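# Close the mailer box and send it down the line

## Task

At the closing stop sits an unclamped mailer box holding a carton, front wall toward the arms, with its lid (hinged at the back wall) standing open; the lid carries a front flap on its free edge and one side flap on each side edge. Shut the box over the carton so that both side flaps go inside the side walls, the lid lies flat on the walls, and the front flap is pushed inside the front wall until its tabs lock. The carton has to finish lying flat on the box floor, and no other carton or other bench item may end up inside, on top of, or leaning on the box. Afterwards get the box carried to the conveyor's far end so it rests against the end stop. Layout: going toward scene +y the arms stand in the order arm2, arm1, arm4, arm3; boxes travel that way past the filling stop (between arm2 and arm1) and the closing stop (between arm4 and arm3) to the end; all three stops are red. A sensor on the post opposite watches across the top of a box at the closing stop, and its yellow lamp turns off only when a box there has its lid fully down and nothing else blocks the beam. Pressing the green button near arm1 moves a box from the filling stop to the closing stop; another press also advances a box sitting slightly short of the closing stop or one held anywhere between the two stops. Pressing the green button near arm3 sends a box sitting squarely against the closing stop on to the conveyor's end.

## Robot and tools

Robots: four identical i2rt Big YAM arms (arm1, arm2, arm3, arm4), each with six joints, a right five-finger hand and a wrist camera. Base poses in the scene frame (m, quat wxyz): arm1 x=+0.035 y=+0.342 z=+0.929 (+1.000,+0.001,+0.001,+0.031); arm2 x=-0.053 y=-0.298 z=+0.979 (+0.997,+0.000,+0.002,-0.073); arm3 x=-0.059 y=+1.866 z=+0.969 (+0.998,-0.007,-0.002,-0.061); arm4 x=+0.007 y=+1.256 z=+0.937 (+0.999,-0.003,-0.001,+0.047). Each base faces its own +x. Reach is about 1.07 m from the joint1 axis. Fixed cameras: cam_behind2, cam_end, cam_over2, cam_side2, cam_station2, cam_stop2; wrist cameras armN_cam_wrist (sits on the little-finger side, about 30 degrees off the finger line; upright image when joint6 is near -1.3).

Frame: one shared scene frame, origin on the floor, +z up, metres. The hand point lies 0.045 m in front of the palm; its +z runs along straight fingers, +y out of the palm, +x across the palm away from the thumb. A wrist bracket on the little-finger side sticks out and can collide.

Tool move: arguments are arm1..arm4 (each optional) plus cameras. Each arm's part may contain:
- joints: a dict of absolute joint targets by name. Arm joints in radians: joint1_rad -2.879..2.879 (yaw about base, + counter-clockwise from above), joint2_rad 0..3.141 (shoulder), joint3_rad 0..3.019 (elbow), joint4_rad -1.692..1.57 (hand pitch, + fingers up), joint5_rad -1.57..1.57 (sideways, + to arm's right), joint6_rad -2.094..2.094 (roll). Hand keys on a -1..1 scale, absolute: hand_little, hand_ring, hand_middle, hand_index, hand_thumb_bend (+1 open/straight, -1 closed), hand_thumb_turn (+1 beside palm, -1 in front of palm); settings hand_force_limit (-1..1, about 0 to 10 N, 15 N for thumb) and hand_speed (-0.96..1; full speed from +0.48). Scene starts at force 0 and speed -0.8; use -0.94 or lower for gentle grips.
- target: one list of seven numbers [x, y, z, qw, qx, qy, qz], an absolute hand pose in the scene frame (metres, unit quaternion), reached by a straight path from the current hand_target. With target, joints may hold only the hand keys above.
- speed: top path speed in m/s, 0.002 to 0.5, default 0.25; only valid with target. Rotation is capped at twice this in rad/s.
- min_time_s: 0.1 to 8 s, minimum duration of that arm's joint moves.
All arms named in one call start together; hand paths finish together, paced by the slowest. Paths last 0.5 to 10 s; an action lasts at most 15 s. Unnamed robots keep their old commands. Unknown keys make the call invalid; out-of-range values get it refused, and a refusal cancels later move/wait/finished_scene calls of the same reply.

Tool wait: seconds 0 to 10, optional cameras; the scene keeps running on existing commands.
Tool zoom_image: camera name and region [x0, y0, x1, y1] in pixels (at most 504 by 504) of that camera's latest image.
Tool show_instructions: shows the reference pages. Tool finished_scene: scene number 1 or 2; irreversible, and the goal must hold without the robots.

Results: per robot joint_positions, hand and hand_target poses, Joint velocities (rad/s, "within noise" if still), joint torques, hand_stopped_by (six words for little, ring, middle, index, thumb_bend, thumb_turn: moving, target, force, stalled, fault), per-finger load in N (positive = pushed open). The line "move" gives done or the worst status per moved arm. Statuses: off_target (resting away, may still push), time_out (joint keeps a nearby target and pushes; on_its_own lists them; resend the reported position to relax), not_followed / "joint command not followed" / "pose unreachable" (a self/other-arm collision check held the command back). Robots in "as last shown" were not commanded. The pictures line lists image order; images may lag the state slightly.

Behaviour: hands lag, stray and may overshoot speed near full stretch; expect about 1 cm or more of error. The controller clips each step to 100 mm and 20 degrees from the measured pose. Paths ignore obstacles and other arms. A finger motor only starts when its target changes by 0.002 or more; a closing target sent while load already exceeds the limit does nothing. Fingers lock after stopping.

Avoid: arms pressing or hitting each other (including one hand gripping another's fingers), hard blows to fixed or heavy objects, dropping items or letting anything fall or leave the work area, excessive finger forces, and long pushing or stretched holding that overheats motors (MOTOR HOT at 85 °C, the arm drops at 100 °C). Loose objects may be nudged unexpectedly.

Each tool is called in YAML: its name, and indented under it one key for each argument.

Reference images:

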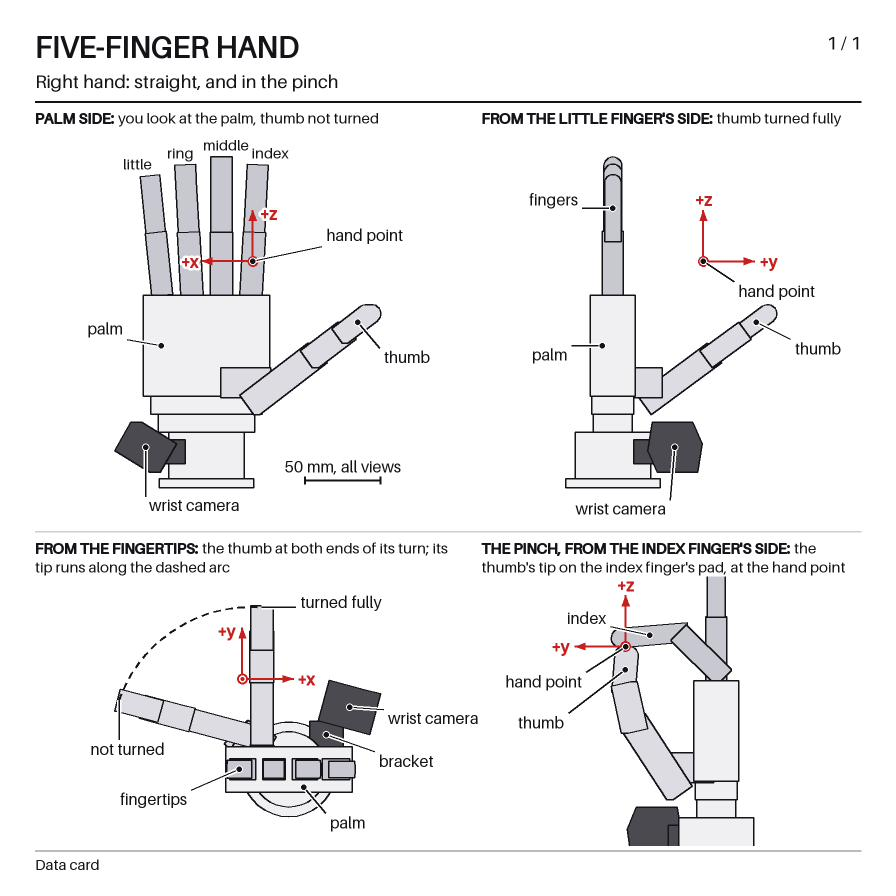

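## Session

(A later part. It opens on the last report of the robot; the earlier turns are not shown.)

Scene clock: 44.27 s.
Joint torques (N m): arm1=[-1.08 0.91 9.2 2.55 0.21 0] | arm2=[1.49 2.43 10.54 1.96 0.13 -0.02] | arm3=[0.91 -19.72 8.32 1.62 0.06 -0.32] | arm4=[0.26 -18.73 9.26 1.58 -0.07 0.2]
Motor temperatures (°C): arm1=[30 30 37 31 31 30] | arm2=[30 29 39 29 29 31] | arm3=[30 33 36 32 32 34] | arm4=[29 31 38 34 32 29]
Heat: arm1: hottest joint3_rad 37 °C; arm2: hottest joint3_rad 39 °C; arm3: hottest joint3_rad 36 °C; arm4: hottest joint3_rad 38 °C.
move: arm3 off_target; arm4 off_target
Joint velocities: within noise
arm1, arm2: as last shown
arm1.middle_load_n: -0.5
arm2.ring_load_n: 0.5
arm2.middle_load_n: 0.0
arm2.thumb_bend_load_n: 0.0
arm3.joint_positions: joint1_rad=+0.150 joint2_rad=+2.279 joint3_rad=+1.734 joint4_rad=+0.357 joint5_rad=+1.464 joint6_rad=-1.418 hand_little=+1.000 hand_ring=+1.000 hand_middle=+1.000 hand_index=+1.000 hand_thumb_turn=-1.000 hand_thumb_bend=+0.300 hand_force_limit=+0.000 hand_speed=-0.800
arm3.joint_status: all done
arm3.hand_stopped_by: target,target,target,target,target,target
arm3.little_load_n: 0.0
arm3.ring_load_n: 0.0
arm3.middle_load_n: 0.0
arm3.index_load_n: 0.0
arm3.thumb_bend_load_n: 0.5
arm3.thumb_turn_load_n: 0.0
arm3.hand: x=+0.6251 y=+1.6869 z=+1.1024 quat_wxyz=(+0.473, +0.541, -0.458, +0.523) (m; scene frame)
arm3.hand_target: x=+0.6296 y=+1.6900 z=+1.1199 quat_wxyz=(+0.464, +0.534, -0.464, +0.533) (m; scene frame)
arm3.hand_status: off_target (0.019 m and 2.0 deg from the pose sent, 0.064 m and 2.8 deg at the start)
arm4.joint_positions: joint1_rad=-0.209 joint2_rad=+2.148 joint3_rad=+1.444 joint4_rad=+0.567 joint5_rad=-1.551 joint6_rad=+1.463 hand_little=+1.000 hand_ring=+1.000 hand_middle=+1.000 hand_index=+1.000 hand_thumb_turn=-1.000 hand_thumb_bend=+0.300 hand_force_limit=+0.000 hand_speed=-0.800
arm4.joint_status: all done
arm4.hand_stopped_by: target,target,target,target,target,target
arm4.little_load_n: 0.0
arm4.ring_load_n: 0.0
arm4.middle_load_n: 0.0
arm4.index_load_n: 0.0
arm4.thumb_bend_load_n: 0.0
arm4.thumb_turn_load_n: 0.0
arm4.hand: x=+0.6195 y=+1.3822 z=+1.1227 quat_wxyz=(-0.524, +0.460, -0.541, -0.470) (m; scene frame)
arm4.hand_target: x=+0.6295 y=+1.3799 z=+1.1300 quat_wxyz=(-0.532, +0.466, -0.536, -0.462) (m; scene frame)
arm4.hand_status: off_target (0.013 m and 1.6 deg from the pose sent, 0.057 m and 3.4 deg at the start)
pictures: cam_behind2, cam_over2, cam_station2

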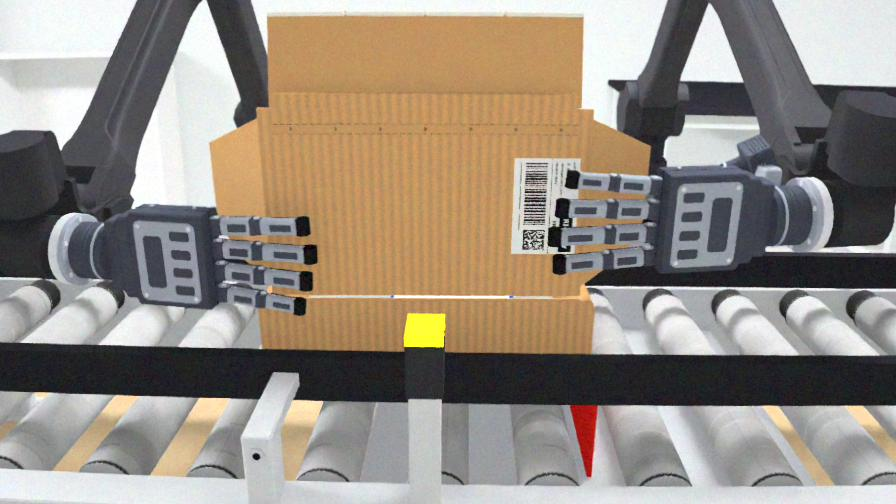

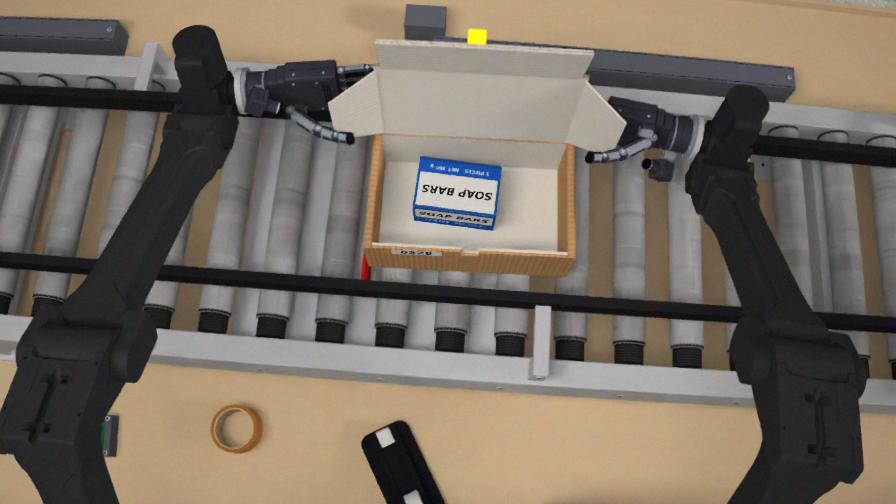

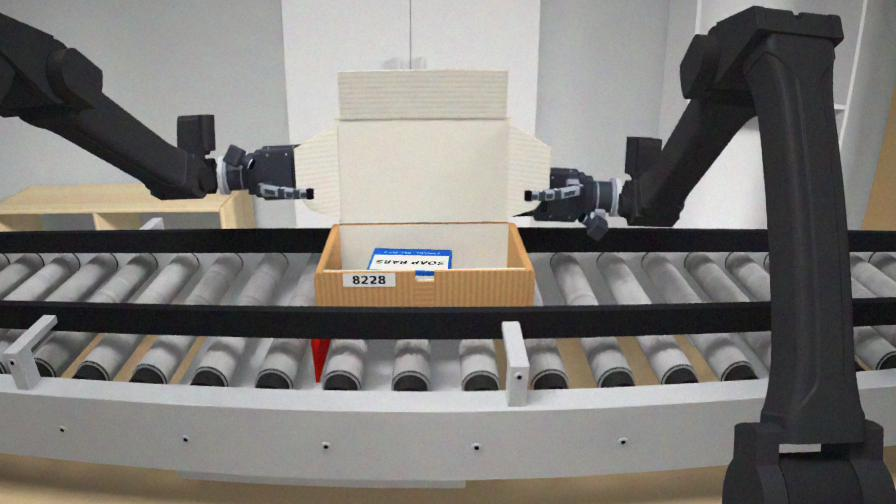

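move:
  arm4: {"target": [0.63, 1.41, 1.13, 0.5337, -0.4639, 0.5337, 0.4639], "speed": 0.1}
  arm3: {"target": [0.63, 1.655, 1.12, 0.4639, 0.5337, -0.4639, 0.5337], "speed": 0.1}
  cameras: ["cam_over2", "cam_station2", "cam_stop2"]

zoom_image:
  camera: "cam_over2"
  region: [260, 20, 700, 280]

Scene clock: 48.83 s.
Joint torques (N m): arm1=[-0.97 0.91 9.2 2.54 0.21 0] | arm2=[1.61 2.14 10.52 1.87 0.11 -0.02] | arm3=[-0.62 -19.66 7.91 1.62 -0.04 -0.33] | arm4=[3.14 -19.31 8.47 2.07 0.01 0.21]
Motor temperatures (°C): arm1=[30 30 37 31 31 30] | arm2=[30 29 39 29 29 31] | arm3=[30 33 37 32 32 34] | arm4=[29 32 38 34 32 29]
Heat: arm1: hottest joint3_rad 37 °C; arm2: hottest joint3_rad 39 °C; arm3: hottest joint3_rad 37 °C; arm4: hottest joint3_rad 38 °C.
move: arm3 off_target; arm4 off_target
Joint velocities: within noise
arm1, arm2: as last shown
arm1.middle_load_n: 0.0
arm2.ring_load_n: 0.0
arm3.joint_positions: joint1_rad=+0.122 joint2_rad=+2.279 joint3_rad=+1.734 joint4_rad=+0.409 joint5_rad=+1.417 joint6_rad=-1.463 hand_little=+1.000 hand_ring=+1.000 hand_middle=+1.000 hand_index=+1.000 hand_thumb_turn=-1.000 hand_thumb_bend=+0.300 hand_force_limit=+0.000 hand_speed=-0.800
arm3.joint_status: not commanded
arm3.hand_stopped_by: target,target,target,target,target,target
arm3.little_load_n: 0.0
arm3.ring_load_n: 0.0
arm3.middle_load_n: 0.0
arm3.index_load_n: 0.0
arm3.thumb_bend_load_n: 0.5
arm3.thumb_turn_load_n: 0.5
arm3.hand: x=+0.6300 y=+1.6661 z=+1.1059 quat_wxyz=(+0.466, +0.544, -0.455, +0.528) (m; scene frame)
arm3.hand_target: x=+0.6297 y=+1.6552 z=+1.1200 quat_wxyz=(+0.464, +0.534, -0.464, +0.533) (m; scene frame)
arm3.hand_status: off_target (0.018 m and 1.7 deg from the pose sent, 0.037 m and 2.0 deg at the start)
arm4.joint_positions: joint1_rad=-0.183 joint2_rad=+2.160 joint3_rad=+1.444 joint4_rad=+0.693 joint5_rad=-1.505 joint6_rad=+1.572 hand_little=+1.000 hand_ring=+1.000 hand_middle=+1.000 hand_index=+1.000 hand_thumb_turn=-1.000 hand_thumb_bend=+0.300 hand_force_limit=+0.000 hand_speed=-0.800
arm4.joint_status: not commanded
arm4.hand_stopped_by: target,target,target,target,target,target
arm4.little_load_n: 0.0
arm4.ring_load_n: 0.0
arm4.middle_load_n: 0.0
arm4.index_load_n: 0.0
arm4.thumb_bend_load_n: 0.5
arm4.thumb_turn_load_n: -1.0
arm4.hand: x=+0.6264 y=+1.3996 z=+1.1243 quat_wxyz=(-0.531, +0.455, -0.544, -0.464) (m; scene frame)
arm4.hand_target: x=+0.6296 y=+1.4099 z=+1.1301 quat_wxyz=(-0.533, +0.465, -0.535, -0.463) (m; scene frame)
arm4.hand_status: off_target (0.012 m and 1.6 deg from the pose sent, 0.031 m and 1.6 deg at the start)
pictures: cam_over2, cam_station2, cam_stop2

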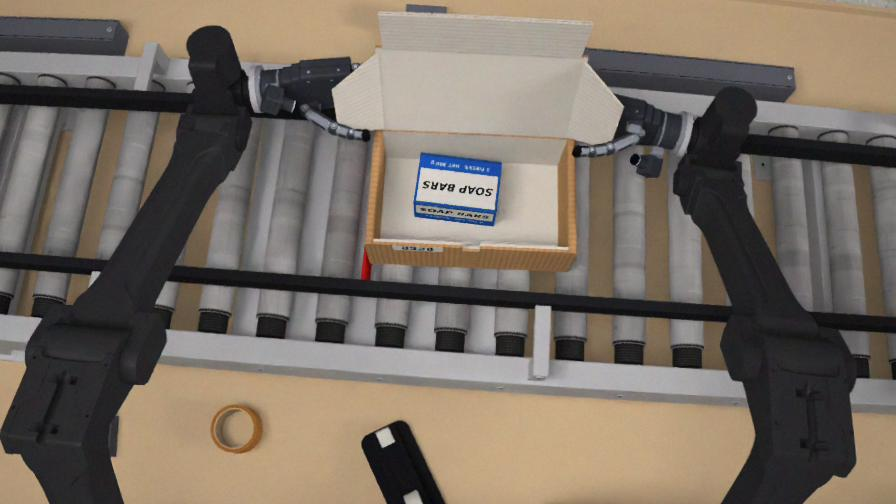

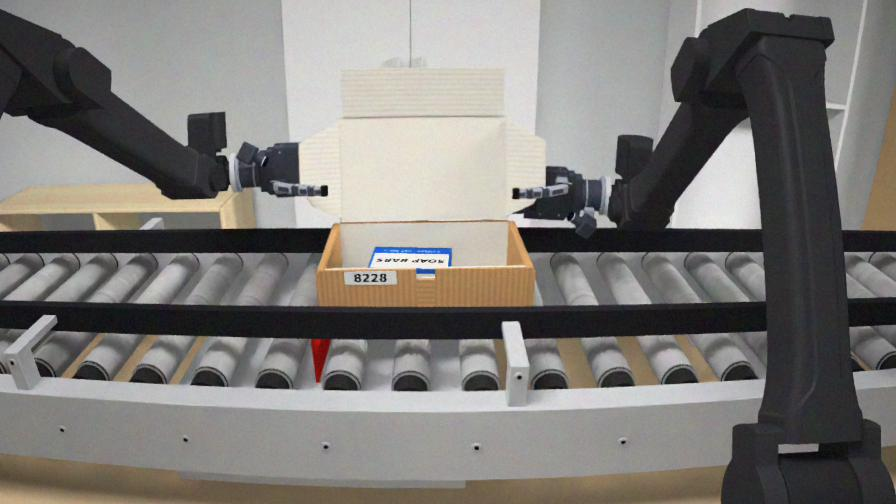

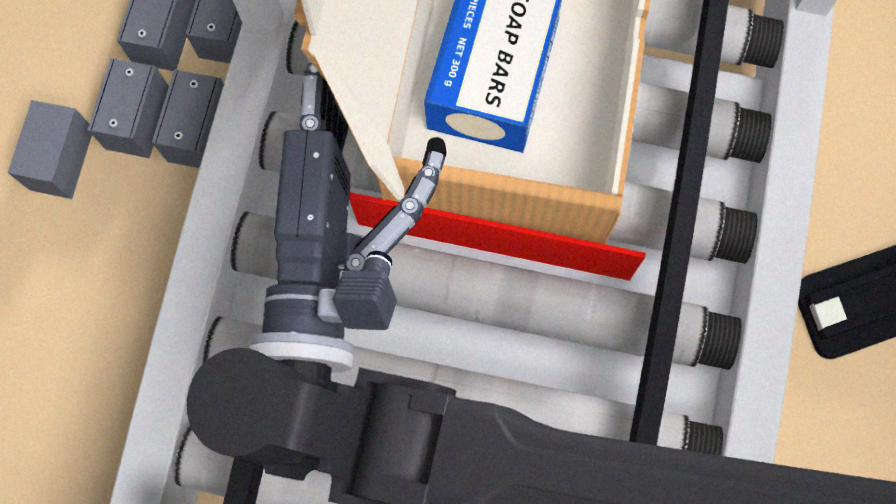

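Scaled by 1.145 from the camera's 896x504 image, which has a finer 1280x720 frame.

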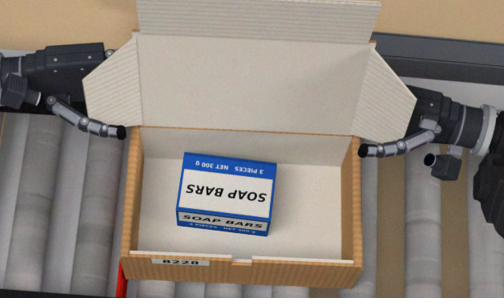

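move:
  arm4: {"target": [0.63, 1.22, 1.14, 0.5337, -0.4639, 0.5337, 0.4639], "speed": 0.25}
  arm3: {"target": [0.63, 1.84, 1.13, 0.4639, 0.5337, -0.4639, 0.5337], "speed": 0.25}

move:
  arm4: {"target": [0.42, 1.22, 1.30, 0.0870, 0.0695, 0.9938, -0.0061], "speed": 0.4, "joints": {"hand_thumb_turn": 1, "hand_thumb_bend": 1, "hand_index": 0.0}}
  arm3: {"target": [0.42, 1.84, 1.30, -0.0061, 0.9938, 0.0695, 0.0870], "speed": 0.4, "joints": {"hand_thumb_bend": 0.0, "hand_ring": 0.0, "hand_little": 0.0}}
  cameras: ["cam_over2", "cam_station2", "cam_side2", "cam_behind2"]

Scene clock: 53.90 s.
Joint torques (N m): arm1=[-0.97 0.91 9.2 2.54 0.21 0.01] | arm2=[1.32 2.37 10.55 1.95 0.13 0] | arm3=[-0.21 -19.96 9.47 1.14 0.2 -0.23] | arm4=[2.26 -21.19 8.25 0.88 -0.05 0.18]
Motor temperatures (°C): arm1=[30 30 37 31 31 30] | arm2=[30 29 40 29 29 31] | arm3=[30 34 37 32 32 34] | arm4=[29 32 39 34 32 29]
Heat: arm1: hottest joint3_rad 37 °C; arm2: hottest joint3_rad 40 °C; arm3: hottest joint3_rad 37 °C; arm4: hottest joint3_rad 39 °C.
move: arm3 off_target; arm4 off_target
Joint velocities: within noise
arm1, arm2: as last shown
arm2.middle_load_n: 0.5
arm3.joint_positions: joint1_rad=+0.373 joint2_rad=+2.279 joint3_rad=+1.734 joint4_rad=+0.380 joint5_rad=+1.584 joint6_rad=-1.457 hand_little=+1.000 hand_ring=+1.000 hand_middle=+1.000 hand_index=+1.000 hand_thumb_turn=-1.000 hand_thumb_bend=+0.300 hand_force_limit=+0.000 hand_speed=-0.800
arm3.joint_status: not commanded
arm3.hand_stopped_by: target,target,target,target,target,target
arm3.little_load_n: 0.0
arm3.ring_load_n: 0.0
arm3.middle_load_n: 0.0
arm3.index_load_n: 0.0
arm3.thumb_bend_load_n: -0.5
arm3.thumb_turn_load_n: 0.0
arm3.hand: x=+0.6241 y=+1.8427 z=+1.1073 quat_wxyz=(+0.455, +0.562, -0.419, +0.549) (m; scene frame)
arm3.hand_target: x=+0.6294 y=+1.8394 z=+1.1300 quat_wxyz=(+0.444, +0.549, -0.436, +0.558) (m; scene frame)
arm3.hand_status: off_target (0.024 m and 6.4 deg from the pose sent, 0.176 m and 1.7 deg at the start; a joint's target at an end of its range on 31 of 48 steps)
arm4.joint_positions: joint1_rad=-0.471 joint2_rad=+2.161 joint3_rad=+1.444 joint4_rad=+0.695 joint5_rad=-1.583 joint6_rad=+1.575 hand_little=+1.000 hand_ring=+1.000 hand_middle=+1.000 hand_index=+1.000 hand_thumb_turn=-1.000 hand_thumb_bend=+0.300 hand_force_limit=+0.000 hand_speed=-0.800
arm4.joint_status: not commanded
arm4.hand_stopped_by: target,target,target,target,target,target
arm4.little_load_n: 0.0
arm4.ring_load_n: 0.0
arm4.middle_load_n: 0.0
arm4.index_load_n: 0.0
arm4.thumb_bend_load_n: 0.0
arm4.thumb_turn_load_n: 0.0
arm4.hand: x=+0.6255 y=+1.2190 z=+1.1256 quat_wxyz=(-0.577, +0.395, -0.588, -0.406) (m; scene frame)
arm4.hand_target: x=+0.6298 y=+1.2206 z=+1.1400 quat_wxyz=(-0.580, +0.404, -0.582, -0.402) (m; scene frame)
arm4.hand_status: off_target (0.015 m and 13.0 deg from the pose sent, 0.180 m and 1.6 deg at the start; a joint's target at an end of its range on 40 of 48 steps)
pictures: none

Scene clock: 59.53 s.
Joint torques (N m): arm1=[-1.08 0.85 9.2 2.52 0.21 0.01] | arm2=[1.2 2.14 10.56 1.94 0.12 -0.01] | arm3=[-0.21 -11.05 12.3 -0.06 -0.11 -0.31] | arm4=[1.67 -7.24 11.93 0.27 0 0.14]
Motor temperatures (°C): arm1=[30 30 38 31 31 30] | arm2=[30 29 40 29 29 31] | arm3=[30 34 38 32 32 34] | arm4=[29 32 40 34 32 29]
Heat: arm1: hottest joint3_rad 38 °C; arm2: hottest joint3_rad 40 °C; arm3: hottest joint3_rad 38 °C; arm4: hottest joint3_rad 40 °C.
move: arm3 off_target; arm4 off_target
Joint velocities: within noise
arm1, arm2: as last shown
arm1.ring_load_n: -0.5
arm2.middle_load_n: 0.0
arm3.joint_positions: joint1_rad=+0.189 joint2_rad=+1.554 joint3_rad=+1.734 joint4_rad=-1.625 joint5_rad=-0.025 joint6_rad=-1.634 hand_little=+0.000 hand_ring=+0.000 hand_middle=+1.000 hand_index=+1.000 hand_thumb_turn=-1.000 hand_thumb_bend=+0.000 hand_force_limit=+0.000 hand_speed=-0.800
arm3.joint_status: all done
arm3.hand_stopped_by: target,target,target,target,target,target
arm3.little_load_n: 0.5
arm3.ring_load_n: 0.0
arm3.middle_load_n: 0.0
arm3.index_load_n: 0.0
arm3.thumb_bend_load_n: -0.5
arm3.thumb_turn_load_n: 0.0
arm3.hand: x=+0.4097 y=+1.8437 z=+1.2778 quat_wxyz=(-0.006, +0.996, +0.066, +0.063) (m; scene frame)
arm3.hand_target: x=+0.4188 y=+1.8400 z=+1.2999 quat_wxyz=(-0.006, +0.994, +0.070, +0.087) (m; scene frame)
arm3.hand_status: off_target (0.025 m and 2.8 deg from the pose sent, 0.281 m and 109.9 deg at the start)
arm4.joint_positions: joint1_rad=-0.356 joint2_rad=+1.256 joint3_rad=+1.495 joint4_rad=-1.681 joint5_rad=-0.028 joint6_rad=+1.450 hand_little=+1.000 hand_ring=+1.000 hand_middle=+1.000 hand_index=+0.000 hand_thumb_turn=+1.000 hand_thumb_bend=+1.000 hand_force_limit=+0.000 hand_speed=-0.800
arm4.joint_status: all done
arm4.hand_stopped_by: target,target,target,target,target,target
arm4.little_load_n: 0.0
arm4.ring_load_n: 0.0
arm4.middle_load_n: 0.0
arm4.index_load_n: 0.0
arm4.thumb_bend_load_n: 0.0
arm4.thumb_turn_load_n: 0.0
arm4.hand: x=+0.4080 y=+1.2206 z=+1.2787 quat_wxyz=(-0.067, -0.070, -0.995, +0.001) (m; scene frame)
arm4.hand_target: x=+0.4190 y=+1.2202 z=+1.2997 quat_wxyz=(-0.088, -0.070, -0.994, +0.006) (m; scene frame)
arm4.hand_status: off_target (0.024 m and 2.3 deg from the pose sent, 0.270 m and 105.6 deg at the start; pose on its path clipped on 6 of 168 steps)
pictures: cam_behind2, cam_over2, cam_side2, cam_station2

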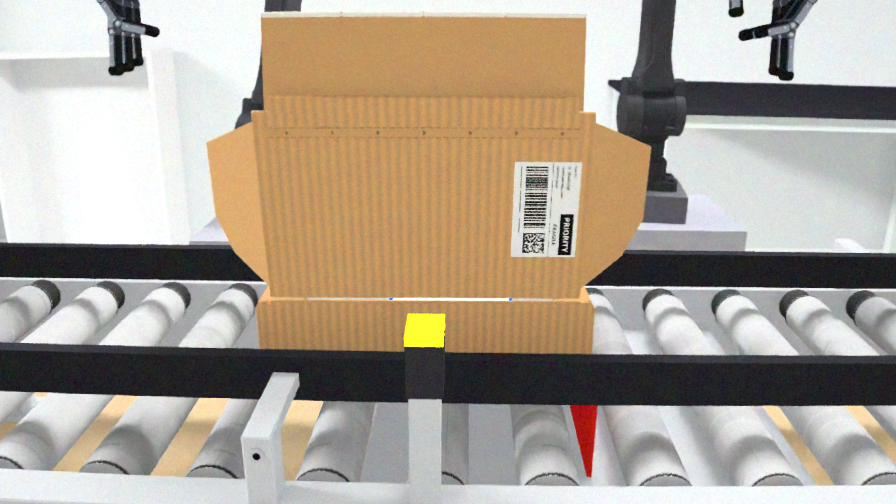

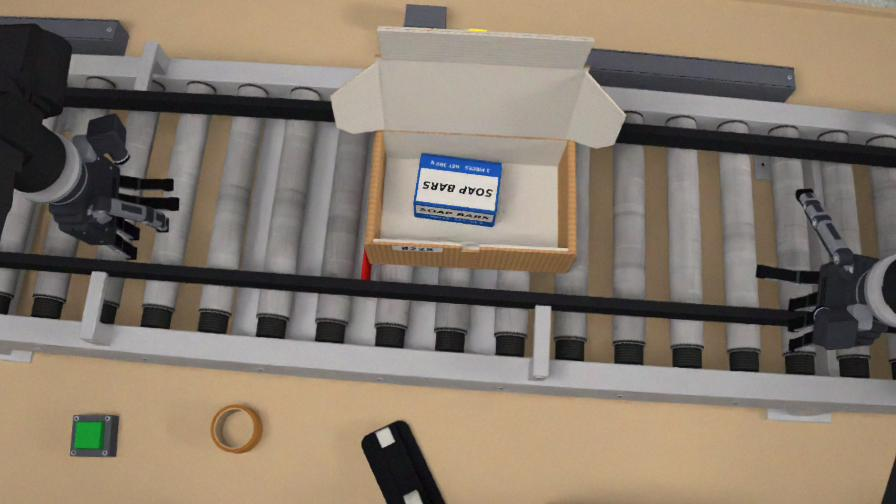

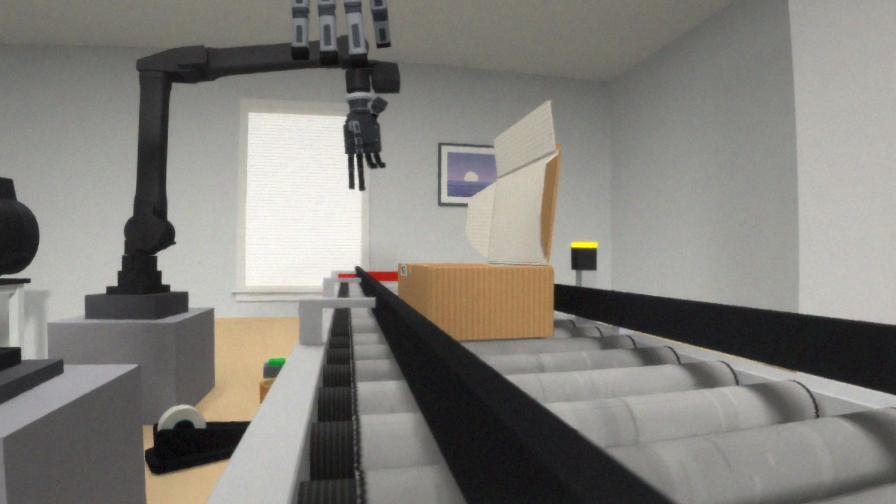

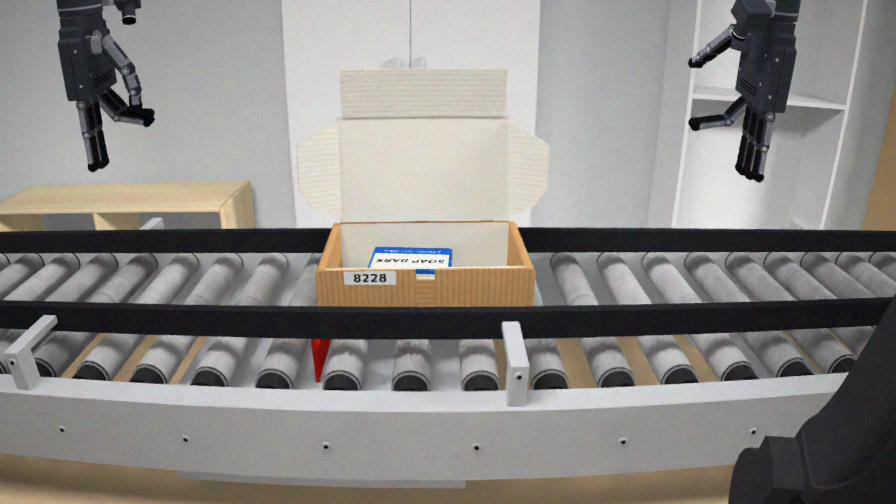

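move:
  arm4: {"target": [0.69, 1.27, 1.18, 0.1732, 0.0687, 0.9824, -0.0121], "speed": 0.3}
  arm3: {"target": [0.645, 1.79, 1.18, -0.0121, 0.9824, 0.0687, 0.1732], "speed": 0.3}
  cameras: ["cam_over2", "cam_station2", "cam_side2", "cam_behind2"]

Scene clock: 61.97 s.
Joint torques (N m): arm1=[-1.03 0.91 9.2 2.54 0.21 0] | arm2=[1.26 2.2 10.52 1.91 0.12 -0.03] | arm3=[0.15 -17.55 12.81 0.51 -0.14 -0.31] | arm4=[1.9 -15.79 12.44 1.17 0.1 0.13]
Motor temperatures (°C): arm1=[30 30 38 31 31 30] | arm2=[30 29 40 29 29 31] | arm3=[30 34 38 32 32 34] | arm4=[29 32 40 34 32 29]
Heat: arm1: hottest joint3_rad 38 °C; arm2: hottest joint3_rad 40 °C; arm3: hottest joint3_rad 38 °C; arm4: hottest joint3_rad 40 °C.
move: arm3 off_target; arm4 off_target
Joint velocities: within noise
arm1, arm2: as last shown
arm1.ring_load_n: 0.0
arm3.joint_positions: joint1_rad=+0.090 joint2_rad=+2.041 joint3_rad=+2.065 joint4_rad=-1.320 joint5_rad=-0.071 joint6_rad=-1.720 hand_little=+0.000 hand_ring=+0.000 hand_middle=+1.000 hand_index=+1.000 hand_thumb_turn=-1.000 hand_thumb_bend=+0.000 hand_force_limit=+0.000 hand_speed=-0.800
arm3.joint_status: not commanded
arm3.hand_stopped_by: target,target,target,target,target,target
arm3.little_load_n: 0.0
arm3.ring_load_n: 0.0
arm3.middle_load_n: 0.0
arm3.index_load_n: 0.0
arm3.thumb_bend_load_n: 0.0
arm3.thumb_turn_load_n: 0.0
arm3.hand: x=+0.6280 y=+1.7951 z=+1.1502 quat_wxyz=(-0.016, +0.988, +0.063, +0.141) (m; scene frame)
arm3.hand_target: x=+0.6431 y=+1.7902 z=+1.1804 quat_wxyz=(-0.012, +0.982, +0.069, +0.174) (m; scene frame)
arm3.hand_status: off_target (0.035 m and 3.9 deg from the pose sent, 0.260 m and 12.7 deg at the start)
arm4.joint_positions: joint1_rad=-0.156 joint2_rad=+1.791 joint3_rad=+1.733 joint4_rad=-1.227 joint5_rad=+0.019 joint6_rad=+1.640 hand_little=+1.000 hand_ring=+1.000 hand_middle=+1.000 hand_index=+0.000 hand_thumb_turn=+1.000 hand_thumb_bend=+1.000 hand_force_limit=+0.000 hand_speed=-0.800
arm4.joint_status: not commanded
arm4.hand_stopped_by: target,target,target,target,target,target
arm4.little_load_n: 0.0
arm4.ring_load_n: 0.0
arm4.middle_load_n: 0.0
arm4.index_load_n: 0.0
arm4.thumb_bend_load_n: 0.0
arm4.thumb_turn_load_n: 0.0
arm4.hand: x=+0.6701 y=+1.2695 z=+1.1528 quat_wxyz=(-0.144, -0.066, -0.987, +0.012) (m; scene frame)
arm4.hand_target: x=+0.6882 y=+1.2701 z=+1.1803 quat_wxyz=(-0.174, -0.069, -0.982, +0.012) (m; scene frame)
arm4.hand_status: off_target (0.034 m and 3.4 deg from the pose sent, 0.303 m and 12.3 deg at the start)
pictures: cam_behind2, cam_over2, cam_side2, cam_station2

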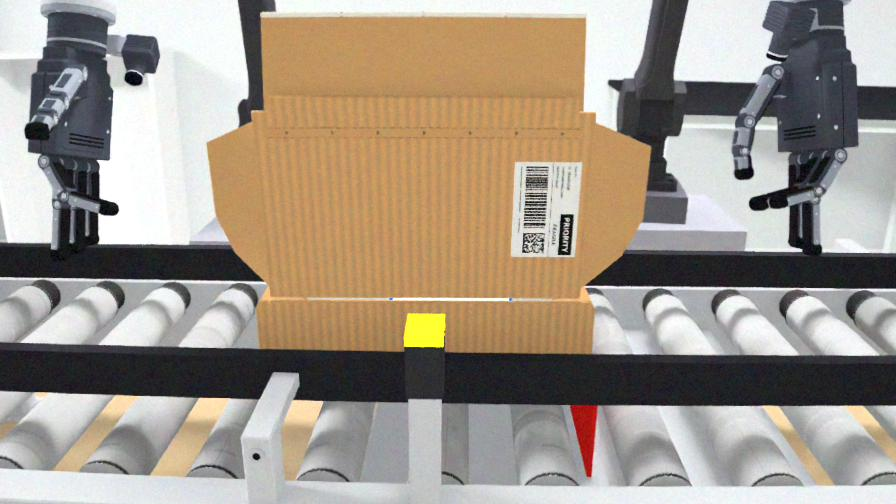

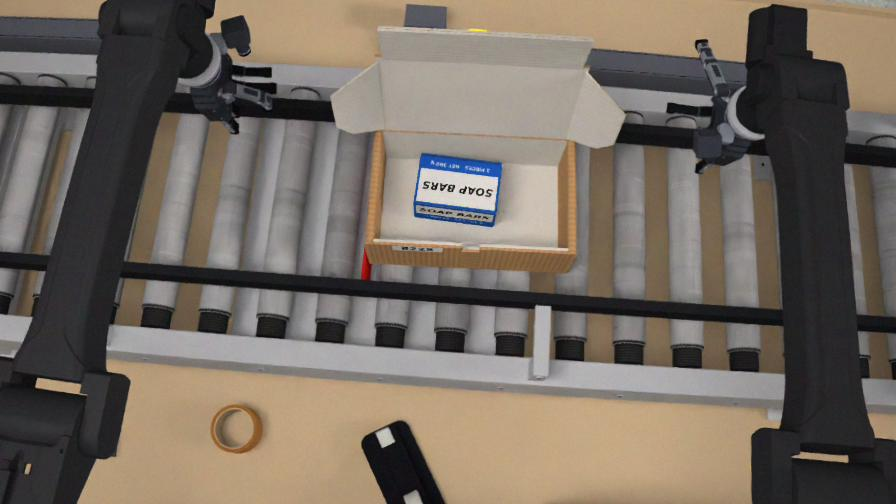

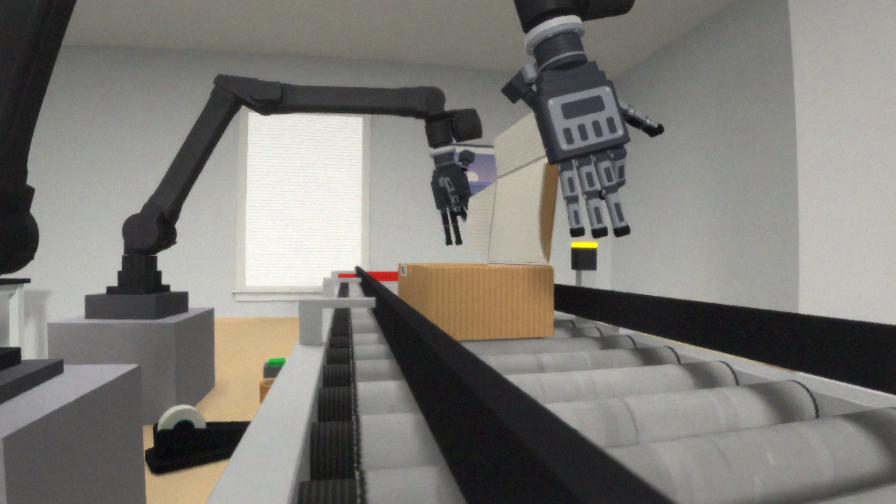

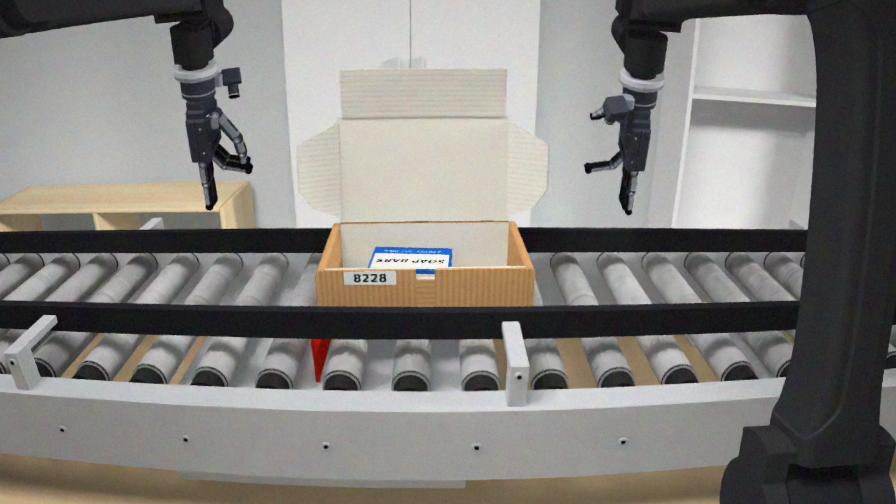

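move:
  arm4: {"target": [0.70, 1.39, 1.18, 0.1732, 0.0687, 0.9824, -0.0121], "speed": 0.2}
  arm3: {"target": [0.66, 1.68, 1.18, -0.0121, 0.9824, 0.0687, 0.1732], "speed": 0.2}
  cameras: ["cam_over2", "cam_station2", "cam_side2", "cam_behind2"]

Scene clock: 63.90 s.
Joint torques (N m): arm1=[-1.03 0.91 9.2 2.54 0.21 0] | arm2=[1.44 2.2 10.45 1.89 0.12 0.01] | arm3=[-0.38 -16.97 12.44 0.39 0.06 -0.34] | arm4=[1.73 -16.03 12.41 0.73 0 0.16]
Motor temperatures (°C): arm1=[30 30 38 31 31 30] | arm2=[30 29 40 29 29 31] | arm3=[30 34 38 32 32 34] | arm4=[29 32 40 34 32 29]
Heat: arm1: hottest joint3_rad 38 °C; arm2: hottest joint3_rad 40 °C; arm3: hottest joint3_rad 38 °C; arm4: hottest joint3_rad 40 °C.
move: arm3 off_target; arm4 off_target
Joint velocities: within noise
arm1, arm2: as last shown
arm3.joint_positions: joint1_rad=-0.066 joint2_rad=+2.136 joint3_rad=+2.250 joint4_rad=-1.395 joint5_rad=-0.130 joint6_rad=-1.867 hand_little=+0.000 hand_ring=+0.000 hand_middle=+1.000 hand_index=+1.000 hand_thumb_turn=-1.000 hand_thumb_bend=+0.000 hand_force_limit=+0.000 hand_speed=-0.800
arm3.joint_status: not commanded
arm3.hand_stopped_by: target,target,target,target,target,target
arm3.little_load_n: 0.0
arm3.ring_load_n: 0.0
arm3.middle_load_n: 0.0
arm3.index_load_n: 0.0
arm3.thumb_bend_load_n: -1.5
arm3.thumb_turn_load_n: 0.0
arm3.hand: x=+0.6491 y=+1.6915 z=+1.1636 quat_wxyz=(-0.021, +0.985, +0.064, +0.156) (m; scene frame)
arm3.hand_target: x=+0.6589 y=+1.6803 z=+1.1801 quat_wxyz=(-0.012, +0.982, +0.069, +0.174) (m; scene frame)
arm3.hand_status: off_target (0.023 m and 2.3 deg from the pose sent, 0.123 m and 3.9 deg at the start)
arm4.joint_positions: joint1_rad=+0.045 joint2_rad=+1.822 joint3_rad=+1.801 joint4_rad=-1.250 joint5_rad=+0.092 joint6_rad=+1.830 hand_little=+1.000 hand_ring=+1.000 hand_middle=+1.000 hand_index=+0.000 hand_thumb_turn=+1.000 hand_thumb_bend=+1.000 hand_force_limit=+0.000 hand_speed=-0.800
arm4.joint_status: not commanded
arm4.hand_stopped_by: target,target,target,target,target,target
arm4.little_load_n: 0.0
arm4.ring_load_n: 0.0
arm4.middle_load_n: -0.5
arm4.index_load_n: 0.0
arm4.thumb_bend_load_n: 0.0
arm4.thumb_turn_load_n: 0.0
arm4.hand: x=+0.6829 y=+1.3833 z=+1.1641 quat_wxyz=(-0.157, -0.066, -0.985, +0.018) (m; scene frame)
arm4.hand_target: x=+0.6987 y=+1.3899 z=+1.1800 quat_wxyz=(-0.174, -0.069, -0.982, +0.012) (m; scene frame)
arm4.hand_status: off_target (0.024 m and 2.0 deg from the pose sent, 0.127 m and 3.4 deg at the start)
pictures: cam_behind2, cam_over2, cam_side2, cam_station2

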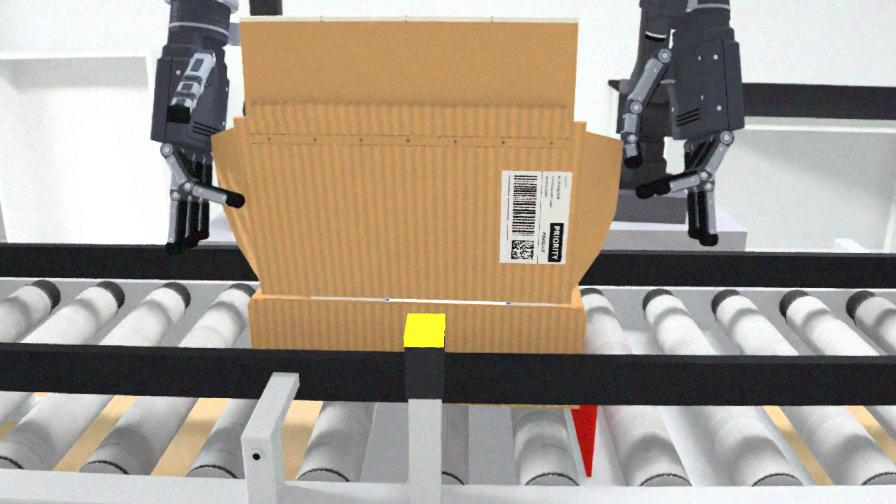

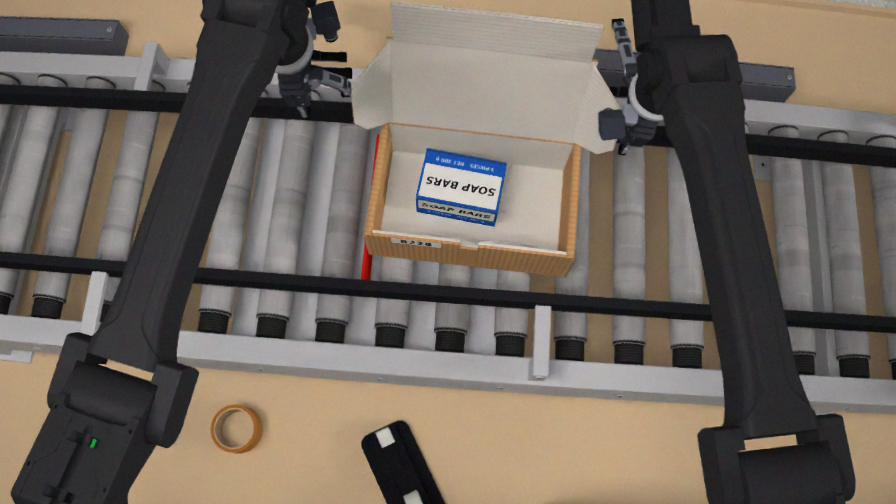

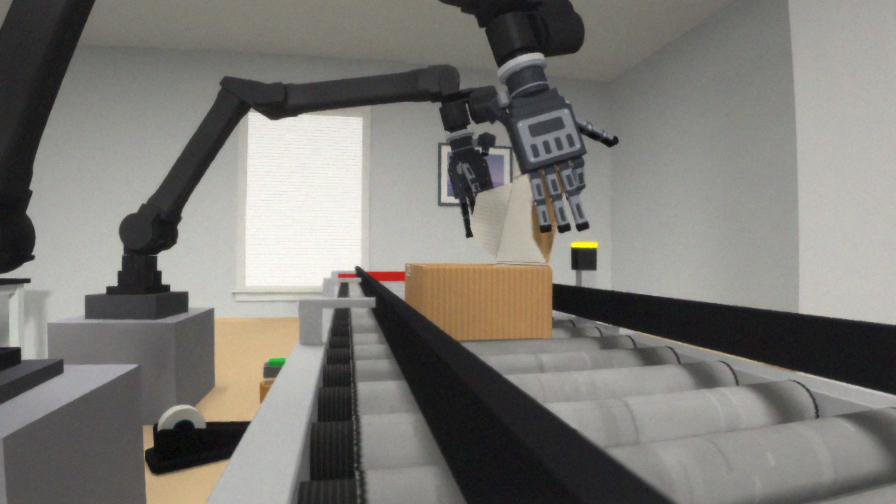

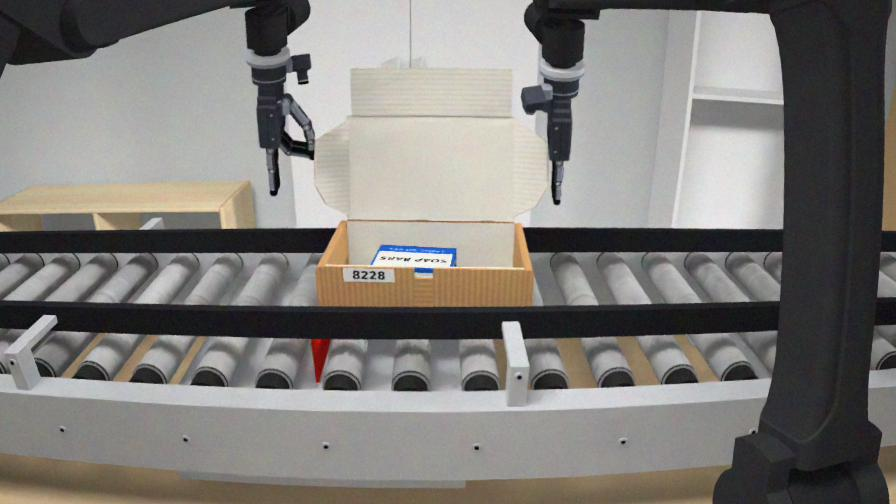

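move:
  arm4: {"target": [0.70, 1.33, 1.18, 0.1732, 0.0687, 0.9824, -0.0121], "speed": 0.2}
  arm3: {"target": [0.66, 1.76, 1.18, -0.0121, 0.9824, 0.0687, 0.1732], "speed": 0.2}

move:
  arm3: {"joints": {"hand_thumb_bend": -0.95}}
  cameras: ["cam_over2", "cam_station2", "cam_side2", "cam_behind2"]

Scene clock: 65.60 s.
Joint torques (N m): arm1=[-1.03 0.91 9.21 2.52 0.21 0] | arm2=[1.38 2.32 10.62 1.96 0.11 -0.01] | arm3=[0.21 -20.19 7.51 1.03 0.01 0.02] | arm4=[1.67 -16.79 10.85 1.51 -0.08 0.05]
Motor temperatures (°C): arm1=[30 30 38 31 31 30] | arm2=[30 29 40 29 29 31] | arm3=[30 35 39 32 32 34] | arm4=[29 33 40 34 31 29]
Heat: arm1: hottest joint3_rad 38 °C; arm2: hottest joint3_rad 40 °C; arm3: hottest joint3_rad 39 °C; arm4: hottest joint3_rad 40 °C.
move: arm3 off_target; arm4 off_target
Joint velocities: within noise
arm1, arm2: as last shown
arm2.ring_load_n: -0.5
arm3.joint_positions: joint1_rad=+0.045 joint2_rad=+2.134 joint3_rad=+2.241 joint4_rad=-1.379 joint5_rad=-0.091 joint6_rad=-1.792 hand_little=+0.000 hand_ring=+0.000 hand_middle=+1.000 hand_index=+1.000 hand_thumb_turn=-1.000 hand_thumb_bend=+0.000 hand_force_limit=+0.000 hand_speed=-0.800
arm3.joint_status: not commanded
arm3.hand_stopped_by: target,target,target,target,target,target
arm3.little_load_n: 0.0
arm3.ring_load_n: 0.0
arm3.middle_load_n: 0.0
arm3.index_load_n: 0.0
arm3.thumb_bend_load_n: 0.0
arm3.thumb_turn_load_n: 0.0
arm3.hand: x=+0.6607 y=+1.7644 z=+1.1608 quat_wxyz=(-0.015, +0.985, +0.079, +0.154) (m; scene frame)
arm3.hand_target: x=+0.6598 y=+1.7600 z=+1.1799 quat_wxyz=(-0.012, +0.982, +0.069, +0.173) (m; scene frame)
arm3.hand_status: off_target (0.020 m and 2.5 deg from the pose sent, 0.071 m and 2.3 deg at the start)
arm4.joint_positions: joint1_rad=-0.054 joint2_rad=+1.822 joint3_rad=+1.802 joint4_rad=-1.250 joint5_rad=+0.060 joint6_rad=+1.755 hand_little=+1.000 hand_ring=+1.000 hand_middle=+1.000 hand_index=+0.000 hand_thumb_turn=+1.000 hand_thumb_bend=+1.000 hand_force_limit=+0.000 hand_speed=-0.800
arm4.joint_status: not commanded
arm4.hand_stopped_by: target,target,target,target,target,target
arm4.little_load_n: 0.0
arm4.ring_load_n: 0.0
arm4.middle_load_n: 0.0
arm4.index_load_n: 0.0
arm4.thumb_bend_load_n: 0.0
arm4.thumb_turn_load_n: 0.0
arm4.hand: x=+0.6878 y=+1.3251 z=+1.1644 quat_wxyz=(-0.154, -0.076, -0.985, +0.015) (m; scene frame)
arm4.hand_target: x=+0.6993 y=+1.3299 z=+1.1803 quat_wxyz=(-0.174, -0.069, -0.982, +0.012) (m; scene frame)
arm4.hand_status: off_target (0.020 m and 2.4 deg from the pose sent, 0.058 m and 2.0 deg at the start)
pictures: none

Scene clock: 69.23 s.
Joint torques (N m): arm1=[-1.03 0.91 9.2 2.54 0.21 0] | arm2=[1.49 2.43 10.55 1.92 0.11 -0.03] | arm3=[0.09 -20.31 7.51 1.03 -0.02 0.04] | arm4=[1.67 -17.26 11 1.29 -0.08 0.04]
Motor temperatures (°C): arm1=[30 30 38 31 31 30] | arm2=[30 29 41 29 29 31] | arm3=[30 35 39 32 32 34] | arm4=[29 33 41 34 31 29]
Heat: arm1: hottest joint3_rad 38 °C; arm2: hottest joint3_rad 41 °C; arm3: hottest joint3_rad 39 °C; arm4: hottest joint3_rad 41 °C.
move: arm3 off_target
Joint velocities: within noise
arm1.joint_positions: joint1_rad=-0.032 joint2_rad=+0.646 joint3_rad=+1.328 joint4_rad=-1.360 joint5_rad=+0.140 joint6_rad=-1.155 hand_little=+1.000 hand_ring=+1.000 hand_middle=+1.000 hand_index=+1.000 hand_thumb_turn=+1.000 hand_thumb_bend=+1.000 hand_force_limit=+0.000 hand_speed=-0.800
arm1.joint_status: not commanded
arm1.hand_stopped_by: target,target,target,target,target,target
arm1.little_load_n: 0.0
arm1.ring_load_n: 0.0
arm1.middle_load_n: 0.0
arm1.index_load_n: 0.0
arm1.thumb_bend_load_n: 0.0
arm1.thumb_turn_load_n: 0.0
arm1.hand: x=+0.2644 y=+0.2774 z=+1.3774 quat_wxyz=(-0.035, +0.878, -0.203, +0.433) (m; scene frame)
arm1.hand_target: x=+0.2640 y=+0.2774 z=+1.3855 quat_wxyz=(-0.037, +0.873, -0.203, +0.441) (m; scene frame)
arm1.hand_status: not commanded
arm2.joint_positions: joint1_rad=+0.199 joint2_rad=+0.614 joint3_rad=+1.377 joint4_rad=-1.233 joint5_rad=+0.174 joint6_rad=-1.171 hand_little=+1.000 hand_ring=+1.000 hand_middle=+1.000 hand_index=+1.000 hand_thumb_turn=+1.000 hand_thumb_bend=+1.000 hand_force_limit=+0.000 hand_speed=-0.800
arm2.joint_status: not commanded
arm2.hand_stopped_by: target,target,target,target,target,target
arm2.little_load_n: 0.0
arm2.ring_load_n: 0.0
arm2.middle_load_n: 0.0
arm2.index_load_n: 0.0
arm2.thumb_bend_load_n: 0.0
arm2.thumb_turn_load_n: 0.0
arm2.hand: x=+0.1875 y=-0.3623 z=+1.4826 quat_wxyz=(-0.044, +0.830, -0.192, +0.522) (m; scene frame)
arm2.hand_target: x=+0.1859 y=-0.3624 z=+1.4940 quat_wxyz=(-0.047, +0.823, -0.191, +0.533) (m; scene frame)
arm2.hand_status: not commanded
arm3.joint_positions: joint1_rad=+0.045 joint2_rad=+2.134 joint3_rad=+2.241 joint4_rad=-1.378 joint5_rad=-0.091 joint6_rad=-1.791 hand_little=+0.000 hand_ring=+0.000 hand_middle=+1.000 hand_index=+1.000 hand_thumb_turn=-1.000 hand_thumb_bend=-0.929 hand_force_limit=+0.000 hand_speed=-0.800
arm3.joint_status: hand_thumb_bend off_target (ended at -0.929, target -0.950)
arm3.hand_stopped_by: target,target,target,target,force,target
arm3.little_load_n: 0.0
arm3.ring_load_n: 0.0
arm3.middle_load_n: 0.0
arm3.index_load_n: 0.0
arm3.thumb_bend_load_n: 7.5
arm3.thumb_turn_load_n: 1.0
arm3.hand: x=+0.6607 y=+1.7644 z=+1.1608 quat_wxyz=(-0.015, +0.985, +0.078, +0.154) (m; scene frame)
arm3.hand_target: x=+0.6599 y=+1.7600 z=+1.1799 quat_wxyz=(-0.012, +0.982, +0.069, +0.173) (m; scene frame)
arm3.hand_status: not commanded
arm4: as last shown
arm4.joint_positions: joint1_rad=-0.054 joint2_rad=+1.822 joint3_rad=+1.802 joint4_rad=-1.250 joint5_rad=+0.060 joint6_rad=+1.754 hand_little=+1.000 hand_ring=+1.000 hand_middle=+1.000 hand_index=+0.000 hand_thumb_turn=+1.000 hand_thumb_bend=+1.000 hand_force_limit=+0.000 hand_speed=-0.800
arm4.hand: x=+0.6877 y=+1.3251 z=+1.1644 quat_wxyz=(-0.154, -0.075, -0.985, +0.015) (m; scene frame)
pictures: cam_behind2, cam_over2, cam_side2, cam_station2

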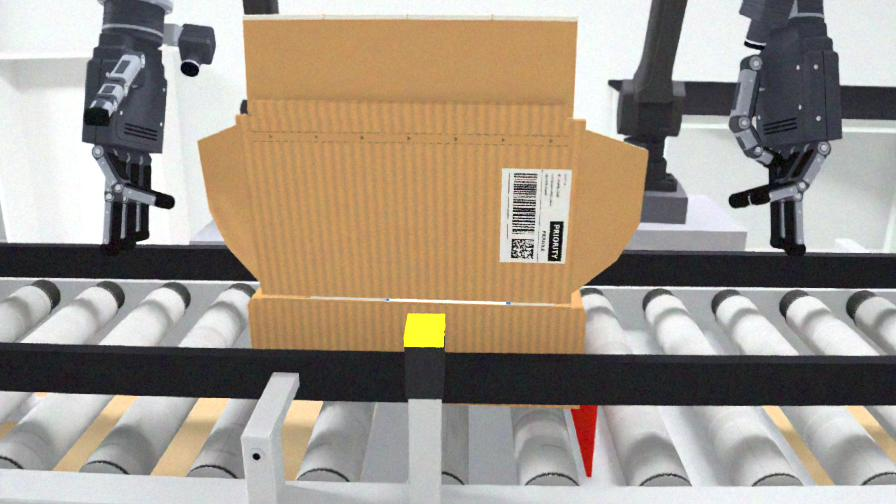

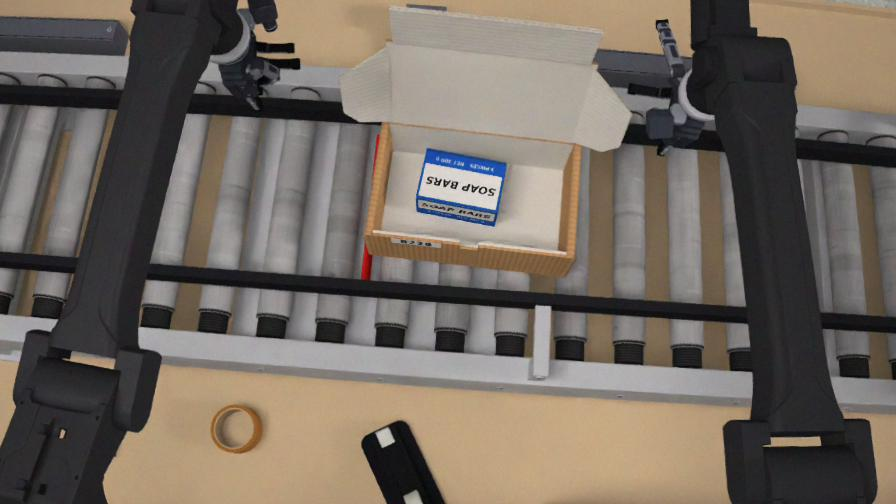

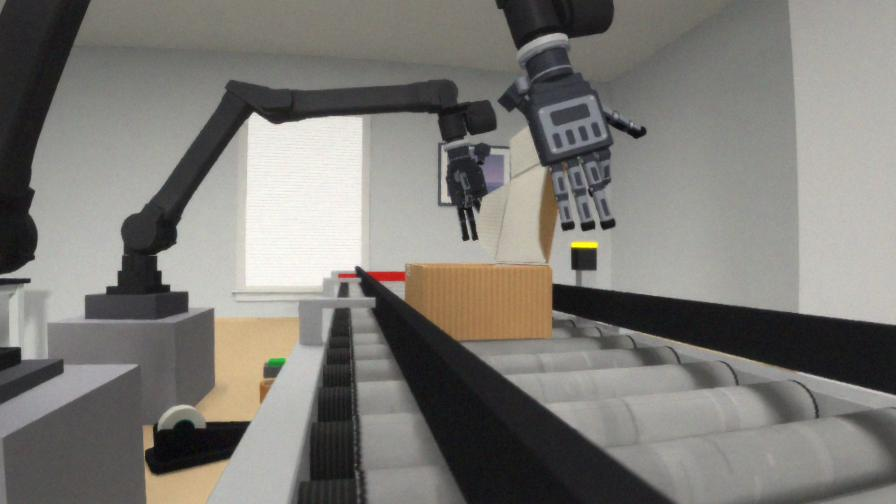

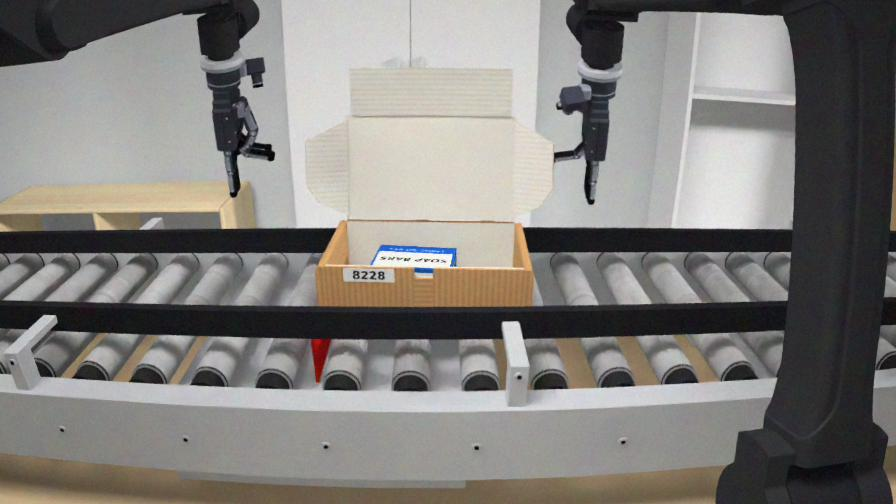

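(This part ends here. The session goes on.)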